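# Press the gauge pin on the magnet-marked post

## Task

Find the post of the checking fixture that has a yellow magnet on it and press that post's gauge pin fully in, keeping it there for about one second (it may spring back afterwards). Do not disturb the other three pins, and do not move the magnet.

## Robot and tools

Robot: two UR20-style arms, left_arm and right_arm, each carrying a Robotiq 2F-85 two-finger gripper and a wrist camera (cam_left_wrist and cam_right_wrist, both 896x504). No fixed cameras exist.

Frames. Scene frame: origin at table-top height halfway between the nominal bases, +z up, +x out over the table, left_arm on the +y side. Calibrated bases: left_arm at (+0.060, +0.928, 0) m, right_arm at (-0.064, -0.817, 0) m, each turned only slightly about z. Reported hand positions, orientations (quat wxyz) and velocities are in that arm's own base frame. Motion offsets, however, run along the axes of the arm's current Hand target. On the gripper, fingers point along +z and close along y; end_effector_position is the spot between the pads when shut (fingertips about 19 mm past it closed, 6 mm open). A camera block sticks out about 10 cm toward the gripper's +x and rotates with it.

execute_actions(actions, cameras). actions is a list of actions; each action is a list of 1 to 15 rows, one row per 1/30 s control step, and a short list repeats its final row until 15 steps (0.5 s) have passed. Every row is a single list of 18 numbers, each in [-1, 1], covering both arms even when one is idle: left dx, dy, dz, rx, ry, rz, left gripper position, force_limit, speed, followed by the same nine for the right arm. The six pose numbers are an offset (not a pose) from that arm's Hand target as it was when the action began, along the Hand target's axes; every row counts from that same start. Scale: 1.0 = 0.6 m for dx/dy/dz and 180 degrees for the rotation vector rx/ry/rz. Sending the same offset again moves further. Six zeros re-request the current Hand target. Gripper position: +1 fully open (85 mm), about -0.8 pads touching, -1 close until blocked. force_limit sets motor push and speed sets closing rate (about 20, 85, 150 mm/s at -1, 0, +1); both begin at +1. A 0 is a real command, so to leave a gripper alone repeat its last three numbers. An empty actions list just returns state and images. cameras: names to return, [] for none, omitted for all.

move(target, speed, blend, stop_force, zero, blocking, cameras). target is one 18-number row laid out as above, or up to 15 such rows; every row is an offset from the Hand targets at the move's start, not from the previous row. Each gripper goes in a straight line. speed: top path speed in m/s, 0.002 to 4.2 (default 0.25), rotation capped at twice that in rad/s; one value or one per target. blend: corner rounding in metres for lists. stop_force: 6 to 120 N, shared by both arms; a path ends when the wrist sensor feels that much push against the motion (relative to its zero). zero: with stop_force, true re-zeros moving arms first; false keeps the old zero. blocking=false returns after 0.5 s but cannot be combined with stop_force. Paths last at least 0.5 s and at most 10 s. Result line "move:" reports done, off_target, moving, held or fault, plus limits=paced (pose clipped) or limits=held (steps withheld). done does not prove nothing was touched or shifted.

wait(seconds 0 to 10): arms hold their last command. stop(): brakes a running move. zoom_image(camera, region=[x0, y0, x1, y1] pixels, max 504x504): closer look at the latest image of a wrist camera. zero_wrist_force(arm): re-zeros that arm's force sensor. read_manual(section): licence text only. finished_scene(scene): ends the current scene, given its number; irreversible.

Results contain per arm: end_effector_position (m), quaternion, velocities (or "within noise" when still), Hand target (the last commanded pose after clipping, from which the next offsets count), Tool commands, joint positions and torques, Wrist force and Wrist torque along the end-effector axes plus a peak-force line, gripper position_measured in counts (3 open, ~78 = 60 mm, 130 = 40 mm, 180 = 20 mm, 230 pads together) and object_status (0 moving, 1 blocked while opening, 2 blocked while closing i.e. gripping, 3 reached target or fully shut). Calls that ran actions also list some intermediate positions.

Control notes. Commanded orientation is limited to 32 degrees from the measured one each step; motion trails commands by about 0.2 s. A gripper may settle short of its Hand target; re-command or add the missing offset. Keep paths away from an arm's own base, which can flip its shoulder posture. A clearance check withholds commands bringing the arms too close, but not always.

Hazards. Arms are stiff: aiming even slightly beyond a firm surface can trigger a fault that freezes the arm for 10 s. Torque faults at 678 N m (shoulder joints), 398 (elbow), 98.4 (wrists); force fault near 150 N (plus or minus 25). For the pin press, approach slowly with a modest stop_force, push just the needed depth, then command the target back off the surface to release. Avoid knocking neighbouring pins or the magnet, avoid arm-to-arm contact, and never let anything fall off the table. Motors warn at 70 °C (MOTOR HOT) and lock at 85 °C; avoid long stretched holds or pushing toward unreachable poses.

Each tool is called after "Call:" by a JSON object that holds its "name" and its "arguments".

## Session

Call:
{"name": "execute_actions", "arguments": {"actions": []}}

Scene clock: 0.00 s.
left_arm: end_effector_position=(+1.6020, +0.5513, +0.3701) position_measured=3 object_status=3 end_effector_quat_wxyz=(-0.049, +0.940, +0.190, +0.279) | right_arm: end_effector_position=(+0.4481, +0.4679, +0.3319) position_measured=3 object_status=3 end_effector_quat_wxyz=(-0.272, +0.502, +0.649, +0.503)
Joint positions: left_arm=[0.193 -0.686 0.985 -2.439 -1.472 -3.319] | right_arm=[4.007 -1.969 -2.772 1.193 2.076 2.519]
Joint velocities: within noise
Joint torques (N m): no reading
Motor temperatures (°C): left_arm=[24 35 26 38 34 34] | right_arm=[28 35 36 37 34 38]
Wrist force (N): no reading
Wrist torque (N m): no reading
Wrist force, peak (N): no reading
Hand target: left_arm +1.6020, +0.5513, +0.3701; -0.049, +0.940, +0.190, +0.279 | right_arm +0.4481, +0.4679, +0.3319; -0.272, +0.502, +0.649, +0.503
Tool commands: left_gripper/position=+1.0 left_gripper/force_limit=+1.0 left_gripper/speed=+1.0 right_gripper/position=+1.0 right_gripper/force_limit=+1.0 right_gripper/speed=+1.0
camera_calibration:
cam_left_wrist: T_world_to_cam=[[0.280319, -0.958405, -0.0536817, 0.116011], [-0.933413, -0.259108, -0.248199, 1.75322], [0.223966, 0.119682, -0.967221, 0.0591923], [0, 0, 0, 1]] pos_world=[1.5907, 0.558373, 0.498626]
cam_right_wrist: T_world_to_cam=[[0.956613, -0.13676, 0.257272, -0.433465], [0.120637, -0.61784, -0.776995, 0.502422], [0.265214, 0.774319, -0.574535, -0.162484], [0, 0, 0, 1]] pos_world=[0.39714, 0.37695, 0.408545]

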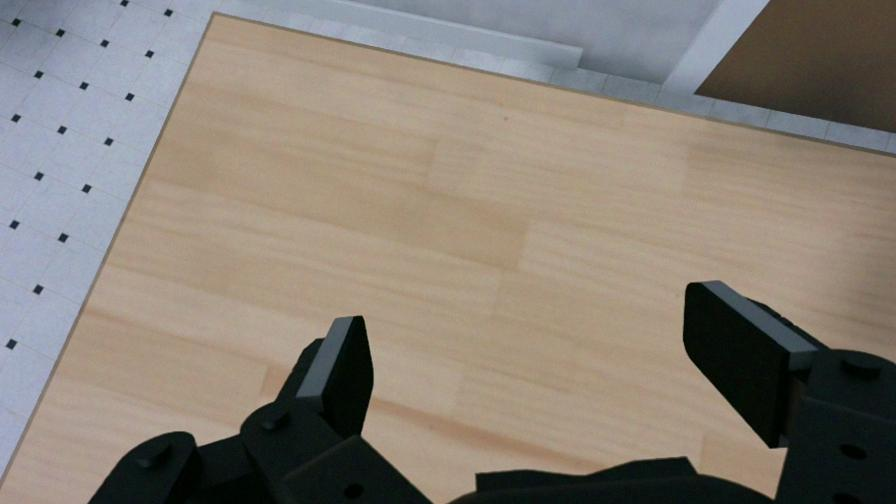

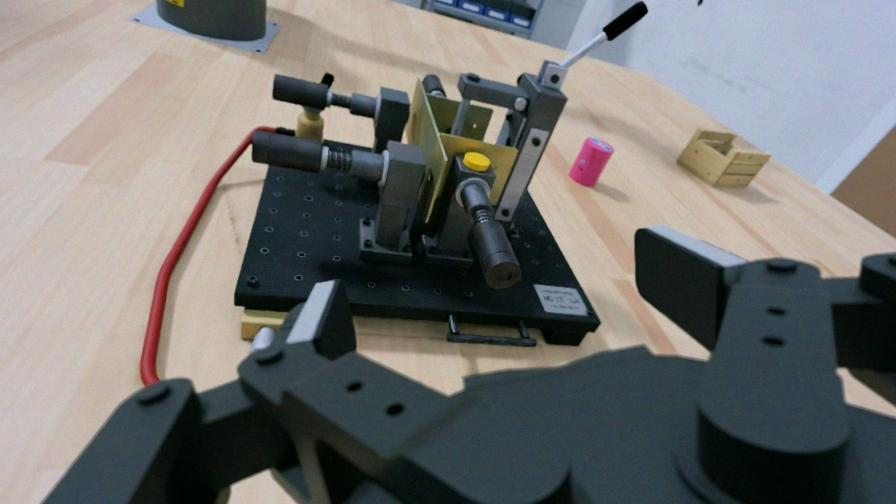

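Call:
{"name": "move", "arguments": {"target": [0,0,0,0,0,0,1,1,1,-0.2025,0.0695,0.3735,0.0144,0.1278,0,-0.85,-1,0.5], "speed": 0.3, "cameras": ["cam_right_wrist"]}}

Scene clock: 2.60 s.
left_arm: end_effector_position=(+1.6020, +0.5513, +0.3701) position_measured=3 object_status=3 end_effector_quat_wxyz=(-0.049, +0.940, +0.190, +0.279) | right_arm: end_effector_position=(+0.5169, +0.5638, +0.2275) position_measured=232 object_status=3 end_effector_quat_wxyz=(-0.355, +0.434, +0.621, +0.548)
Joint positions: left_arm=[0.193 -0.686 0.985 -2.439 -1.472 -3.319] | right_arm=[3.941 -2.37 -2.524 1.553 2.298 2.622]
Joint velocities: within noise
Joint torques (N m): left_arm=[-1.83 -276.45 -104 -12.05 1.01 -0.37] | right_arm=[20.93 162.61 -19.42 2.19 -3.89 -6.6]
Motor temperatures (°C): left_arm=[24 35 26 38 34 34] | right_arm=[28 35 36 37 34 38]
Wrist force (N): left_arm=[0.5 -0.1 0.0] | right_arm=[-0.2 -1.1 -0.5]
Wrist torque (N m): left_arm=[-0.01 -0.06 0.00] | right_arm=[-0.39 0.18 -0.28]
Wrist force, peak (N): left_arm=[0.7 -0.5 -0.3] | right_arm=[-16.9 0.3 11.4]
Hand target: left_arm +1.6020, +0.5513, +0.3701; -0.049, +0.940, +0.190, +0.279 | right_arm +0.5168, +0.5638, +0.2275; -0.355, +0.434, +0.621, +0.548 (not the last commanded pose)
Off the commanded pose: left_arm 0.000 m, 0 deg | right_arm 0.101 m, 9 deg.
move: held (right_arm; a check stopped the path); limits=held
pose unreachable (right arm): on one or more control steps of this call, first in action 0 (counted from 0), this arm could not follow its commanded pose, so it was not sent that pose on those steps. It may still have moved: this result reports where it is.
cause: moving toward the commanded pose would bring two parts of the arm too close to each other (its gripper and another part of the arm, with joints 4 (wrist 1) to 6 (wrist 3) between them).
camera_calibration:
cam_right_wrist: T_world_to_cam=[[0.971054, -0.0714947, 0.22791, -0.496828], [0.17692, -0.425774, -0.887365, 0.359983], [0.16048, 0.902001, -0.400801, -0.372376], [0, 0, 0, 1]] pos_world=[0.478517, 0.453635, 0.28342]
Images, in order (width x height): cam_right_wrist 896x504.

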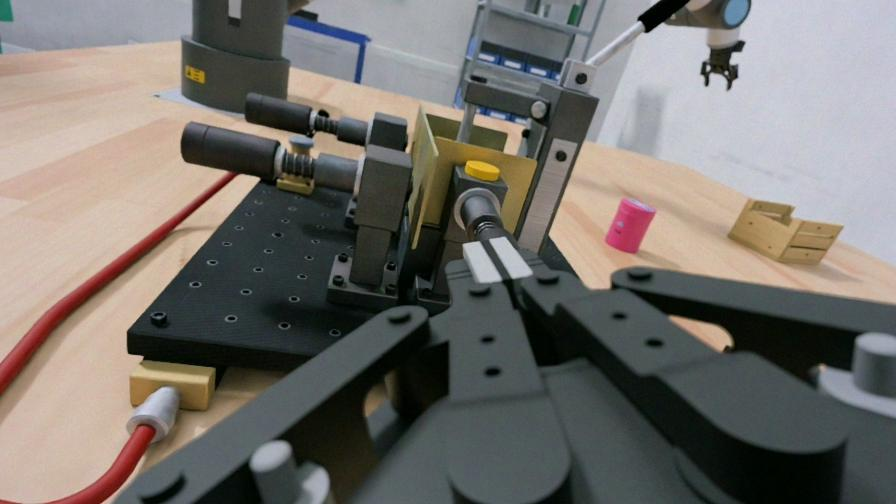

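Call:
{"name": "move", "arguments": {"target": [0,0,0,0,0,0,1,1,1,-0.0972,0.037,0.151,0,0,0,-0.85,-1,0.5], "speed": 0.25, "cameras": ["cam_right_wrist"]}}

Scene clock: 6.60 s.
left_arm: end_effector_position=(+1.6020, +0.5513, +0.3701) position_measured=3 object_status=3 end_effector_quat_wxyz=(-0.049, +0.940, +0.190, +0.279) | right_arm: end_effector_position=(+0.5622, +0.6450, +0.1692) position_measured=232 object_status=3 end_effector_quat_wxyz=(-0.355, +0.434, +0.621, +0.548)
Joint positions: left_arm=[0.193 -0.686 0.985 -2.439 -1.472 -3.319] | right_arm=[3.981 -2.452 -2.392 1.51 2.258 2.632]
Joint velocities: within noise
Joint torques (N m): left_arm=[3.84 -278.3 -110.3 -11.71 2.63 0.37] | right_arm=[22.55 144.75 12.66 1.16 -4.03 5.64]
Motor temperatures (°C): left_arm=[24 35 26 38 34 34] | right_arm=[28 35 36 37 34 38]
Wrist force (N): left_arm=[0.5 -0.2 -0.1] | right_arm=[0.1 -1.4 -0.5]
Wrist torque (N m): left_arm=[-0.03 -0.08 -0.01] | right_arm=[-0.40 0.21 -0.18]
Wrist force, peak (N): left_arm=[0.7 -0.2 -0.2] | right_arm=[1.2 -1.7 -3.4]
Hand target: left_arm +1.6020, +0.5513, +0.3701; -0.049, +0.940, +0.190, +0.279 | right_arm +0.5623, +0.6451, +0.1691; -0.355, +0.434, +0.621, +0.548
Off the commanded pose: left_arm 0.000 m, 0 deg | right_arm 0.000 m, 0 deg.
move: done
camera_calibration:
cam_right_wrist: T_world_to_cam=[[0.97107, -0.0714865, 0.227842, -0.521728], [0.176827, -0.425967, -0.88729, 0.334901], [0.160483, 0.90191, -0.401003, -0.476072], [0, 0, 0, 1]] pos_world=[0.523817, 0.534734, 0.22512]
Images, in order (width x height): cam_right_wrist 896x504.

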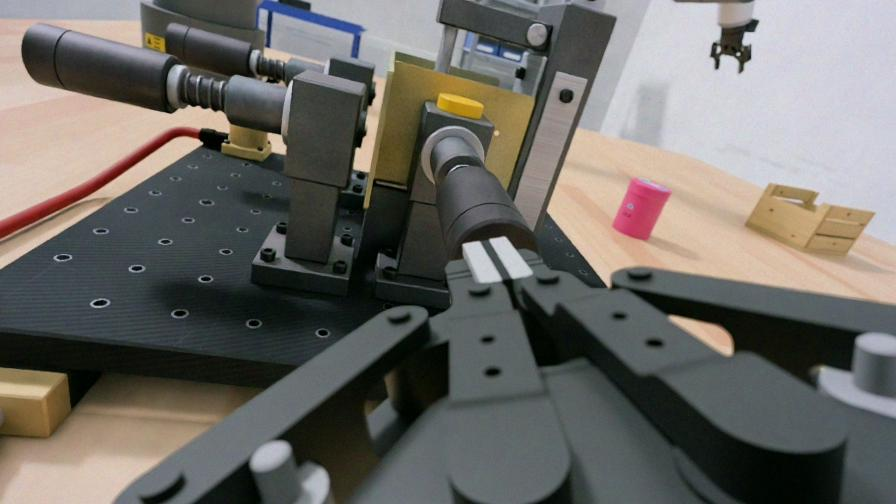

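Call:
{"name": "move", "arguments": {"target": [[0,0,0,0,0,0,1,1,1,0.0119,0.0013,0.0437,0,0,0,-0.85,-1,0.5],[0,0,0,0,0,0,1,1,1,0.0209,0.0007,0.098,0,0,0,-0.85,-1,0.5]], "speed": [0.08,0.012], "stop_force": 20, "cameras": ["cam_right_wrist"]}}

Scene clock: 9.50 s.
left_arm: end_effector_position=(+1.6020, +0.5513, +0.3701) position_measured=3 object_status=3 end_effector_quat_wxyz=(-0.049, +0.940, +0.190, +0.279) | right_arm: end_effector_position=(+0.5609, +0.6813, +0.1721) position_measured=232 object_status=3 end_effector_quat_wxyz=(-0.355, +0.434, +0.621, +0.548)
Joint positions: left_arm=[0.193 -0.686 0.985 -2.439 -1.472 -3.319] | right_arm=[4.021 -2.444 -2.367 1.483 2.218 2.642]
Joint velocities: within noise
Joint torques (N m): left_arm=[6.77 -282.7 -114.46 -11.3 3.73 1.11] | right_arm=[-3.9 161.78 -3.35 9.69 6.61 -7.12]
Motor temperatures (°C): left_arm=[24 35 26 38 34 34] | right_arm=[28 35 36 37 34 38]
Wrist force (N): left_arm=[0.1 0.2 -0.2] | right_arm=[-3.1 0.5 -22.2]
Wrist torque (N m): left_arm=[0.04 -0.01 0.00] | right_arm=[-0.47 0.31 -0.12]
Wrist force, peak (N): left_arm=[0.5 -0.2 -0.5] | right_arm=[-11.7 1.8 -70.0]
Hand target: left_arm +1.6020, +0.5513, +0.3701; -0.049, +0.940, +0.190, +0.279 | right_arm +0.5609, +0.6813, +0.1720; -0.355, +0.434, +0.621, +0.548 (not the last commanded pose)
Off the commanded pose: left_arm 0.000 m, 0 deg | right_arm 0.024 m, 0 deg.
move: contact (right_arm); path passed 1 of 2 targets
camera_calibration:
cam_right_wrist: T_world_to_cam=[[0.971066, -0.0715069, 0.227854, -0.518514], [0.176843, -0.425888, -0.887325, 0.353163], [0.16049, 0.901946, -0.40092, -0.507573], [0, 0, 0, 1]] pos_world=[0.522517, 0.571134, 0.22802]
Images, in order (width x height): cam_right_wrist 896x504.

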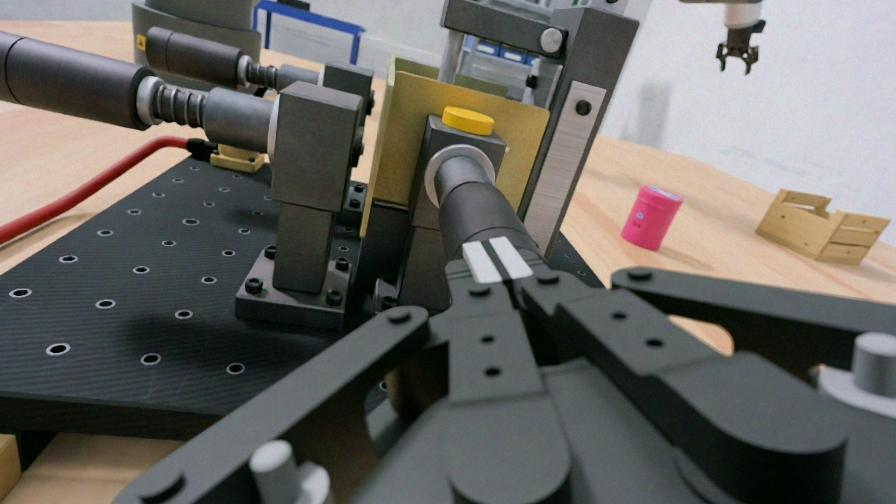

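Call:
{"name": "wait", "arguments": {"seconds": 1, "cameras": []}}

Call:
{"name": "finished_scene", "arguments": {"scene": 2}}

Scene clock: 10.63 s.
left_arm: end_effector_position=(+1.6020, +0.5513, +0.3701) position_measured=3 object_status=3 end_effector_quat_wxyz=(-0.049, +0.940, +0.190, +0.279) | right_arm: end_effector_position=(+0.5609, +0.6813, +0.1720) position_measured=232 object_status=3 end_effector_quat_wxyz=(-0.355, +0.434, +0.621, +0.548)
Joint positions: left_arm=[0.193 -0.686 0.985 -2.439 -1.472 -3.319] | right_arm=[4.021 -2.444 -2.367 1.483 2.218 2.642]
Joint velocities: within noise
Joint torques (N m): left_arm=[4.83 -287.32 -112.69 -11.22 3.65 1.38] | right_arm=[-4.96 151.38 -6.73 9.29 6.12 -6.55]
Motor temperatures (°C): left_arm=[24 35 26 38 34 34] | right_arm=[28 35 36 37 34 38]
Wrist force (N): left_arm=[0.5 0.1 0.1] | right_arm=[-2.8 0.4 -20.4]
Wrist torque (N m): left_arm=[0.02 -0.08 0.00] | right_arm=[-0.42 0.29 -0.12]
Wrist force, peak (N): left_arm=[0.7 -0.3 -0.3] | right_arm=[-3.0 0.9 -21.8]
Hand target: left_arm +1.6020, +0.5513, +0.3701; -0.049, +0.940, +0.190, +0.279 | right_arm +0.5609, +0.6813, +0.1720; -0.355, +0.434, +0.621, +0.548 (not the last commanded pose)
Tool commands: left_gripper/position=+1.0 left_gripper/force_limit=+1.0 left_gripper/speed=+1.0 right_gripper/position=-0.85 right_gripper/force_limit=-1.0 right_gripper/speed=+0.5
Off the commanded pose: left_arm 0.000 m, 0 deg | right_arm 0.024 m, 0 deg.
wait: 1.00 s; at rest by 0.03 s
No camera images: "cameras" was empty.

The scene is finished: the task was done.


## Next scene

The same job, from a new start.

Call:
{"name": "execute_actions", "arguments": {"actions": []}}

Scene clock: 0.00 s.
left_arm: end_effector_position=(+0.3071, -0.4220, +0.1602) position_measured=3 object_status=3 end_effector_quat_wxyz=(+0.066, +0.956, -0.074, +0.275) | right_arm: end_effector_position=(+0.4900, -0.3027, +0.2369) position_measured=3 object_status=3 end_effector_quat_wxyz=(+0.548, -0.467, -0.511, -0.471)
Joint positions: left_arm=[-1.763 -1.739 2.857 -2.766 -1.003 1.555] | right_arm=[2.511 -2.074 -2.06 -2.212 2.389 -0.015]
Joint velocities: within noise
Joint torques (N m): no reading
Motor temperatures (°C): left_arm=[24 35 26 38 34 33] | right_arm=[28 35 35 36 33 38]
Wrist force (N): no reading
Wrist torque (N m): no reading
Wrist force, peak (N): no reading
Hand target: left_arm +0.3071, -0.4220, +0.1602; +0.066, +0.956, -0.074, +0.275 | right_arm +0.4900, -0.3027, +0.2369; +0.548, -0.467, -0.511, -0.471
Tool commands: left_gripper/position=+1.0 left_gripper/force_limit=+1.0 left_gripper/speed=+1.0 right_gripper/position=+1.0 right_gripper/force_limit=+1.0 right_gripper/speed=+1.0
camera_calibration:
cam_left_wrist: T_world_to_cam=[[-0.285835, -0.958093, 0.0188626, -0.30276], [-0.929607, 0.27245, -0.248197, 0.463413], [0.232657, -0.0884782, -0.968526, 0.172428], [0, 0, 0, 1]] pos_world=[0.304136, -0.401073, 0.28773]
cam_right_wrist: T_world_to_cam=[[0.978979, 0.0562001, -0.196068, -0.399553], [-0.174505, -0.266853, -0.947807, 0.238768], [-0.105588, 0.962097, -0.251436, 0.530477], [0, 0, 0, 1]] pos_world=[0.488832, -0.424199, 0.281347]

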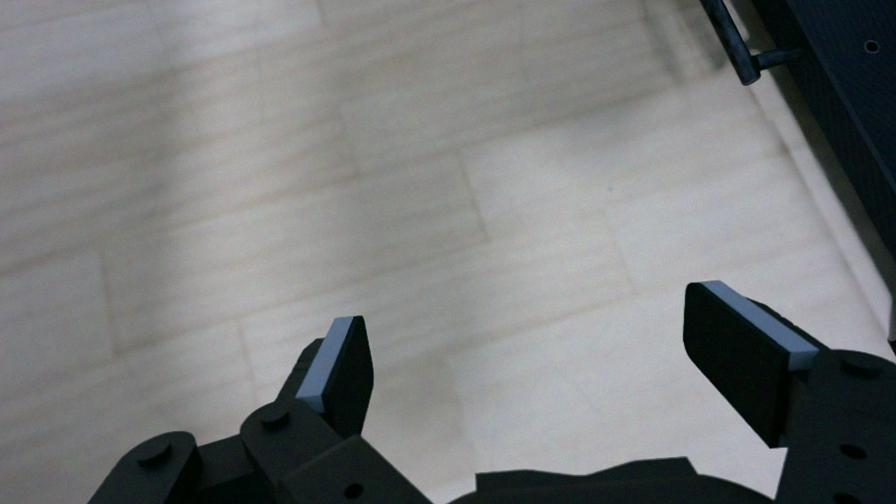

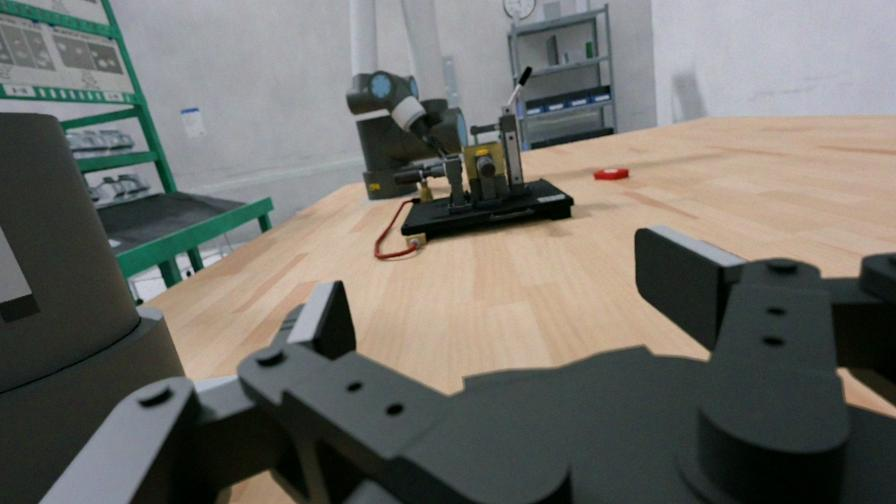

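Call:
{"name": "zoom_image", "arguments": {"camera": "cam_right_wrist", "region": [370, 60, 590, 260]}}

Scaled by 2.291 from the camera's 896x504 image, which has a finer 1280x720 frame.

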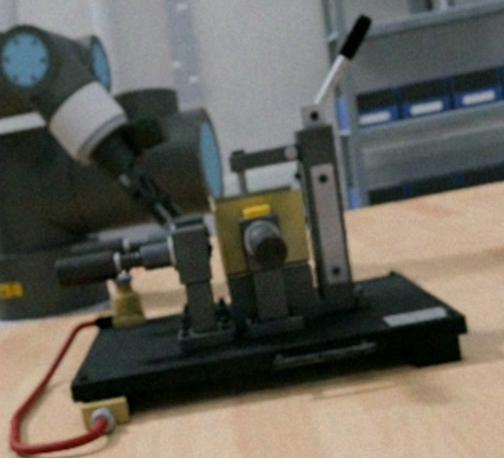

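Call:
{"name": "move", "arguments": {"target": [0,0,0,0,0,0,1,1,1,0.3233,0.160,0.8725,-0.0371,-0.1942,0.0117,-0.85,-1,0.5], "speed": 0.5, "cameras": ["cam_right_wrist"]}}

Scene clock: 4.80 s.
left_arm: end_effector_position=(+0.3071, -0.4220, +0.1602) position_measured=3 object_status=3 end_effector_quat_wxyz=(+0.066, +0.956, -0.074, +0.275) | right_arm: end_effector_position=(+0.5291, +0.2207, +0.4501) position_measured=232 object_status=3 end_effector_quat_wxyz=(-0.350, +0.626, +0.615, +0.327)
Joint positions: left_arm=[-1.763 -1.739 2.857 -2.766 -1.003 1.555] | right_arm=[3.407 -1.366 -2.538 -0.452 2.526 2.039]
Joint velocities: within noise
Joint torques (N m): left_arm=[5.29 -6.46 -58.85 -9.18 3.62 -0.32] | right_arm=[22.65 43.04 71.11 17.5 1 6.58]
Motor temperatures (°C): left_arm=[24 35 26 38 34 33] | right_arm=[28 35 35 36 33 38]
Wrist force (N): left_arm=[0.0 0.0 -0.4] | right_arm=[-0.3 0.6 2.3]
Wrist torque (N m): left_arm=[0.00 0.00 0.00] | right_arm=[0.57 0.22 -0.19]
Wrist force, peak (N): left_arm=[-0.1 -0.5 -0.3] | right_arm=[4.0 2.9 3.8]
Hand target: left_arm +0.3071, -0.4220, +0.1602; +0.066, +0.956, -0.074, +0.275 | right_arm +0.5291, +0.2207, +0.4501; -0.350, +0.626, +0.615, +0.327
Off the commanded pose: left_arm 0.000 m, 0 deg | right_arm 0.000 m, 0 deg.
move: done
camera_calibration:
cam_right_wrist: T_world_to_cam=[[0.980178, -0.145987, -0.133938, -0.409441], [-0.197953, -0.749385, -0.631852, 0.563911], [-0.00812878, 0.645841, -0.763429, 0.333368], [0, 0, 0, 1]] pos_world=[0.515663, 0.147511, 0.555972]
Images, in order (width x height): cam_right_wrist 896x504.

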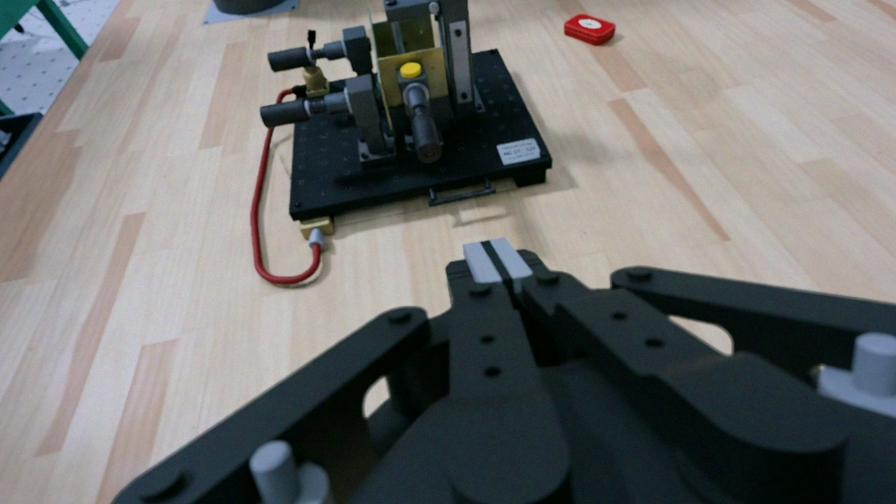

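Call:
{"name": "move", "arguments": {"target": [0,0,0,0,0,0,1,1,1,-0.0313,-0.0063,0.8262,0,-0.3183,0,-0.85,-1,0.5], "speed": 0.45, "cameras": ["cam_right_wrist"]}}

Scene clock: 8.93 s.
left_arm: end_effector_position=(+0.3071, -0.4220, +0.1602) position_measured=3 object_status=3 end_effector_quat_wxyz=(+0.066, +0.956, -0.074, +0.275) | right_arm: end_effector_position=(+0.5146, +0.6271, +0.1663) position_measured=232 object_status=3 end_effector_quat_wxyz=(-0.012, +0.706, +0.708, -0.013)
Joint positions: left_arm=[-1.763 -1.739 2.857 -2.766 -1.003 1.555] | right_arm=[4.262 -1.786 -2.26 -0.682 1.602 2.69]
Joint velocities: within noise
Joint torques (N m): left_arm=[10.21 -9.44 -62.72 -7.38 4.24 -1.2] | right_arm=[22.65 81.67 89.92 5.09 -4.52 5.82]
Motor temperatures (°C): left_arm=[24 35 26 38 34 33] | right_arm=[28 35 35 36 33 38]
Wrist force (N): left_arm=[0.2 0.0 -0.4] | right_arm=[-1.0 2.2 2.0]
Wrist torque (N m): left_arm=[0.00 -0.04 0.00] | right_arm=[1.53 0.15 -0.40]
Wrist force, peak (N): left_arm=[0.4 0.1 -0.4] | right_arm=[5.0 2.6 4.4]
Hand target: left_arm +0.3071, -0.4220, +0.1602; +0.066, +0.956, -0.074, +0.275 | right_arm +0.5146, +0.6273, +0.1662; -0.012, +0.706, +0.708, -0.013
Off the commanded pose: left_arm 0.000 m, 0 deg | right_arm 0.000 m, 0 deg.
move: done
camera_calibration:
cam_right_wrist: T_world_to_cam=[[0.986162, -0.161803, 0.0361114, -0.395305], [-0.165268, -0.942329, 0.291037, 0.637136], [-0.0130618, -0.292978, -0.95603, 0.477406], [0, 0, 0, 1]] pos_world=[0.501369, 0.676299, 0.285259]
Images, in order (width x height): cam_right_wrist 896x504.

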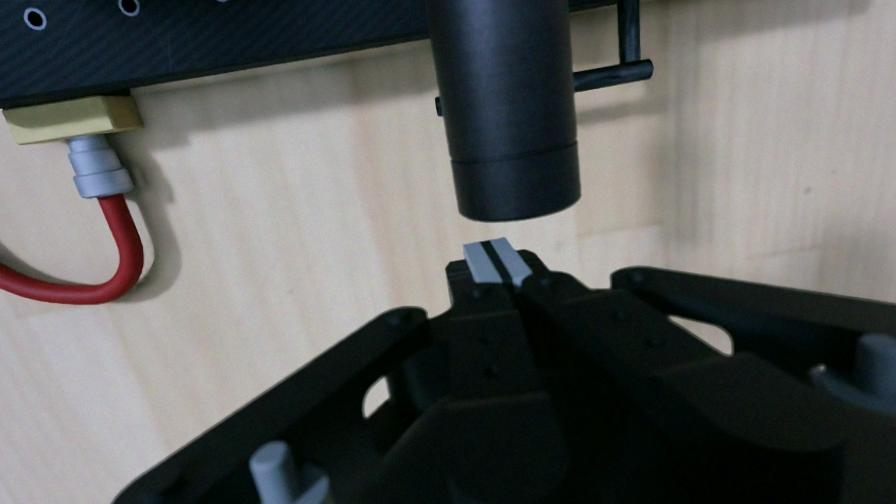

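Call:
{"name": "move", "arguments": {"target": [[0,0,0,0,0,0,1,1,1,0.0067,0.0117,0,0,0,0,-0.85,-1,0.5],[0,0,0,0,0,0,1,1,1,0.0367,0.0112,0,0,0,0,-0.85,-1,0.5],[0,0,0,0,0,0,1,1,1,0.0917,0.0107,0,0,0,0,-0.85,-1,0.5]], "speed": [0.08,0.08,0.012], "stop_force": 20, "cameras": ["cam_right_wrist"]}}

Scene clock: 12.13 s.
left_arm: end_effector_position=(+0.3071, -0.4220, +0.1602) position_measured=3 object_status=3 end_effector_quat_wxyz=(+0.066, +0.956, -0.074, +0.275) | right_arm: end_effector_position=(+0.5212, +0.6585, +0.1659) position_measured=232 object_status=3 end_effector_quat_wxyz=(-0.012, +0.706, +0.708, -0.013)
Joint positions: left_arm=[-1.763 -1.739 2.857 -2.766 -1.003 1.555] | right_arm=[4.272 -1.814 -2.221 -0.693 1.602 2.699]
Joint velocities: within noise
Joint torques (N m): left_arm=[12.06 -7.49 -63.74 -7.42 4.5 -0.88] | right_arm=[-7.71 139.95 74.07 17.37 6.11 -7.49]
Motor temperatures (°C): left_arm=[24 35 26 38 34 33] | right_arm=[28 35 35 36 33 38]
Wrist force (N): left_arm=[0.1 -0.2 0.2] | right_arm=[-15.8 3.1 6.0]
Wrist torque (N m): left_arm=[-0.03 -0.02 0.00] | right_arm=[1.62 0.31 -0.48]
Wrist force, peak (N): left_arm=[0.5 0.1 -0.3] | right_arm=[-50.8 4.4 -6.6]
Hand target: left_arm +0.3071, -0.4220, +0.1602; +0.066, +0.956, -0.074, +0.275 | right_arm +0.5212, +0.6585, +0.1659; -0.012, +0.706, +0.708, -0.013 (not the last commanded pose)
Off the commanded pose: left_arm 0.000 m, 0 deg | right_arm 0.024 m, 0 deg.
move: contact (right_arm); path passed 2 of 3 targets
camera_calibration:
cam_right_wrist: T_world_to_cam=[[0.98616, -0.161829, 0.0360649, -0.396689], [-0.165275, -0.94224, 0.291321, 0.667762], [-0.0131625, -0.29325, -0.955945, 0.486625], [0, 0, 0, 1]] pos_world=[0.507969, 0.707699, 0.28496]
Images, in order (width x height): cam_right_wrist 896x504.

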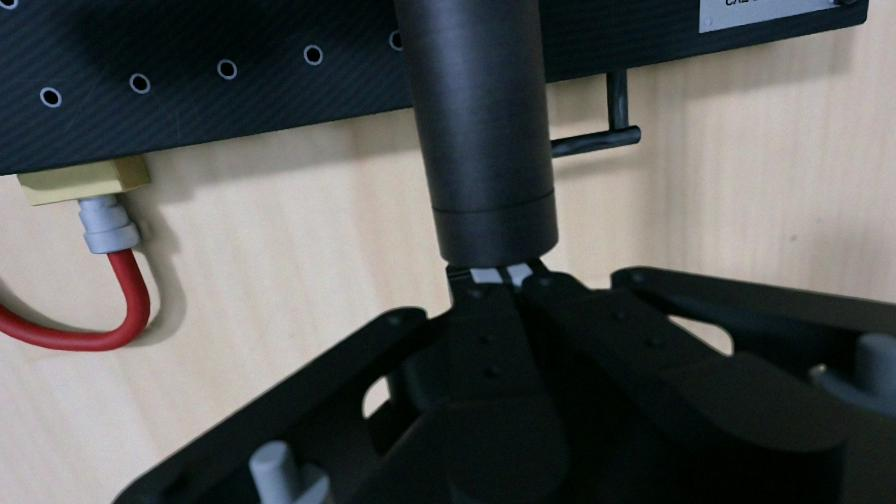

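Call:
{"name": "move", "arguments": {"target": [0,0,0,0,0,0,1,1,1,0.0007,0,0,0,0,0,-0.85,-1,0.5], "speed": 0.02, "cameras": []}}

Call:
{"name": "wait", "arguments": {"seconds": 1, "cameras": []}}

Scene clock: 13.03 s.
left_arm: end_effector_position=(+0.3071, -0.4220, +0.1602) position_measured=3 object_status=3 end_effector_quat_wxyz=(+0.066, +0.956, -0.074, +0.275) | right_arm: end_effector_position=(+0.5212, +0.6588, +0.1659) position_measured=232 object_status=3 end_effector_quat_wxyz=(-0.012, +0.706, +0.708, -0.013)
Joint positions: left_arm=[-1.763 -1.739 2.857 -2.766 -1.003 1.555] | right_arm=[4.272 -1.814 -2.221 -0.693 1.602 2.699]
Joint velocities: within noise
Joint torques (N m): left_arm=[9.73 -6.83 -64.68 -7.55 3.65 -0.1] | right_arm=[39.31 93.7 120.32 18.71 5.43 6.22]
Motor temperatures (°C): left_arm=[24 35 26 38 34 33] | right_arm=[28 35 35 36 33 38]
Wrist force (N): left_arm=[-0.5 -0.1 -0.2] | right_arm=[-44.1 -4.3 -7.4]
Wrist torque (N m): left_arm=[-0.01 0.09 0.00] | right_arm=[1.65 0.61 -0.71]
Wrist force, peak (N): left_arm=[0.2 -0.1 -0.6] | right_arm=[-44.1 -4.3 -7.4]
Hand target: left_arm +0.3071, -0.4220, +0.1602; +0.066, +0.956, -0.074, +0.275 | right_arm +0.5212, +0.6589, +0.1659; -0.012, +0.706, +0.708, -0.013
Off the commanded pose: left_arm 0.000 m, 0 deg | right_arm 0.000 m, 0 deg.
move: done
No camera images: "cameras" was empty.

Scene clock: 14.03 s.
left_arm: end_effector_position=(+0.3071, -0.4220, +0.1602) position_measured=3 object_status=3 end_effector_quat_wxyz=(+0.066, +0.956, -0.074, +0.275) | right_arm: end_effector_position=(+0.5212, +0.6589, +0.1659) position_measured=232 object_status=3 end_effector_quat_wxyz=(-0.012, +0.706, +0.708, -0.013)
Joint positions: left_arm=[-1.763 -1.739 2.857 -2.766 -1.003 1.555] | right_arm=[4.272 -1.814 -2.221 -0.693 1.602 2.699]
Joint velocities: within noise
Joint torques (N m): left_arm=[8.14 -9.89 -65.52 -6.92 4.1 -0.7] | right_arm=[52.98 80.33 123.74 28.93 6.78 6.13]
Motor temperatures (°C): left_arm=[24 35 26 38 34 33] | right_arm=[28 35 35 36 33 38]
Wrist force (N): left_arm=[-0.1 0.1 -0.2] | right_arm=[-63.0 -1.6 -15.0]
Wrist torque (N m): left_arm=[0.01 0.02 0.00] | right_arm=[1.69 0.81 -0.76]
Wrist force, peak (N): left_arm=[0.0 0.1 -0.5] | right_arm=[-63.0 -1.6 -15.0]
Hand target: left_arm +0.3071, -0.4220, +0.1602; +0.066, +0.956, -0.074, +0.275 | right_arm +0.5212, +0.6589, +0.1659; -0.012, +0.706, +0.708, -0.013
Tool commands: left_gripper/position=+1.0 left_gripper/force_limit=+1.0 left_gripper/speed=+1.0 right_gripper/position=-0.85 right_gripper/force_limit=-1.0 right_gripper/speed=+0.5
Off the commanded pose: left_arm 0.000 m, 0 deg | right_arm 0.000 m, 0 deg.
wait: 1.00 s; at rest by 0.17 s
No camera images: "cameras" was empty.

Call:
{"name": "finished_scene", "arguments": {"scene": 3}}

The scene is finished: the task was done.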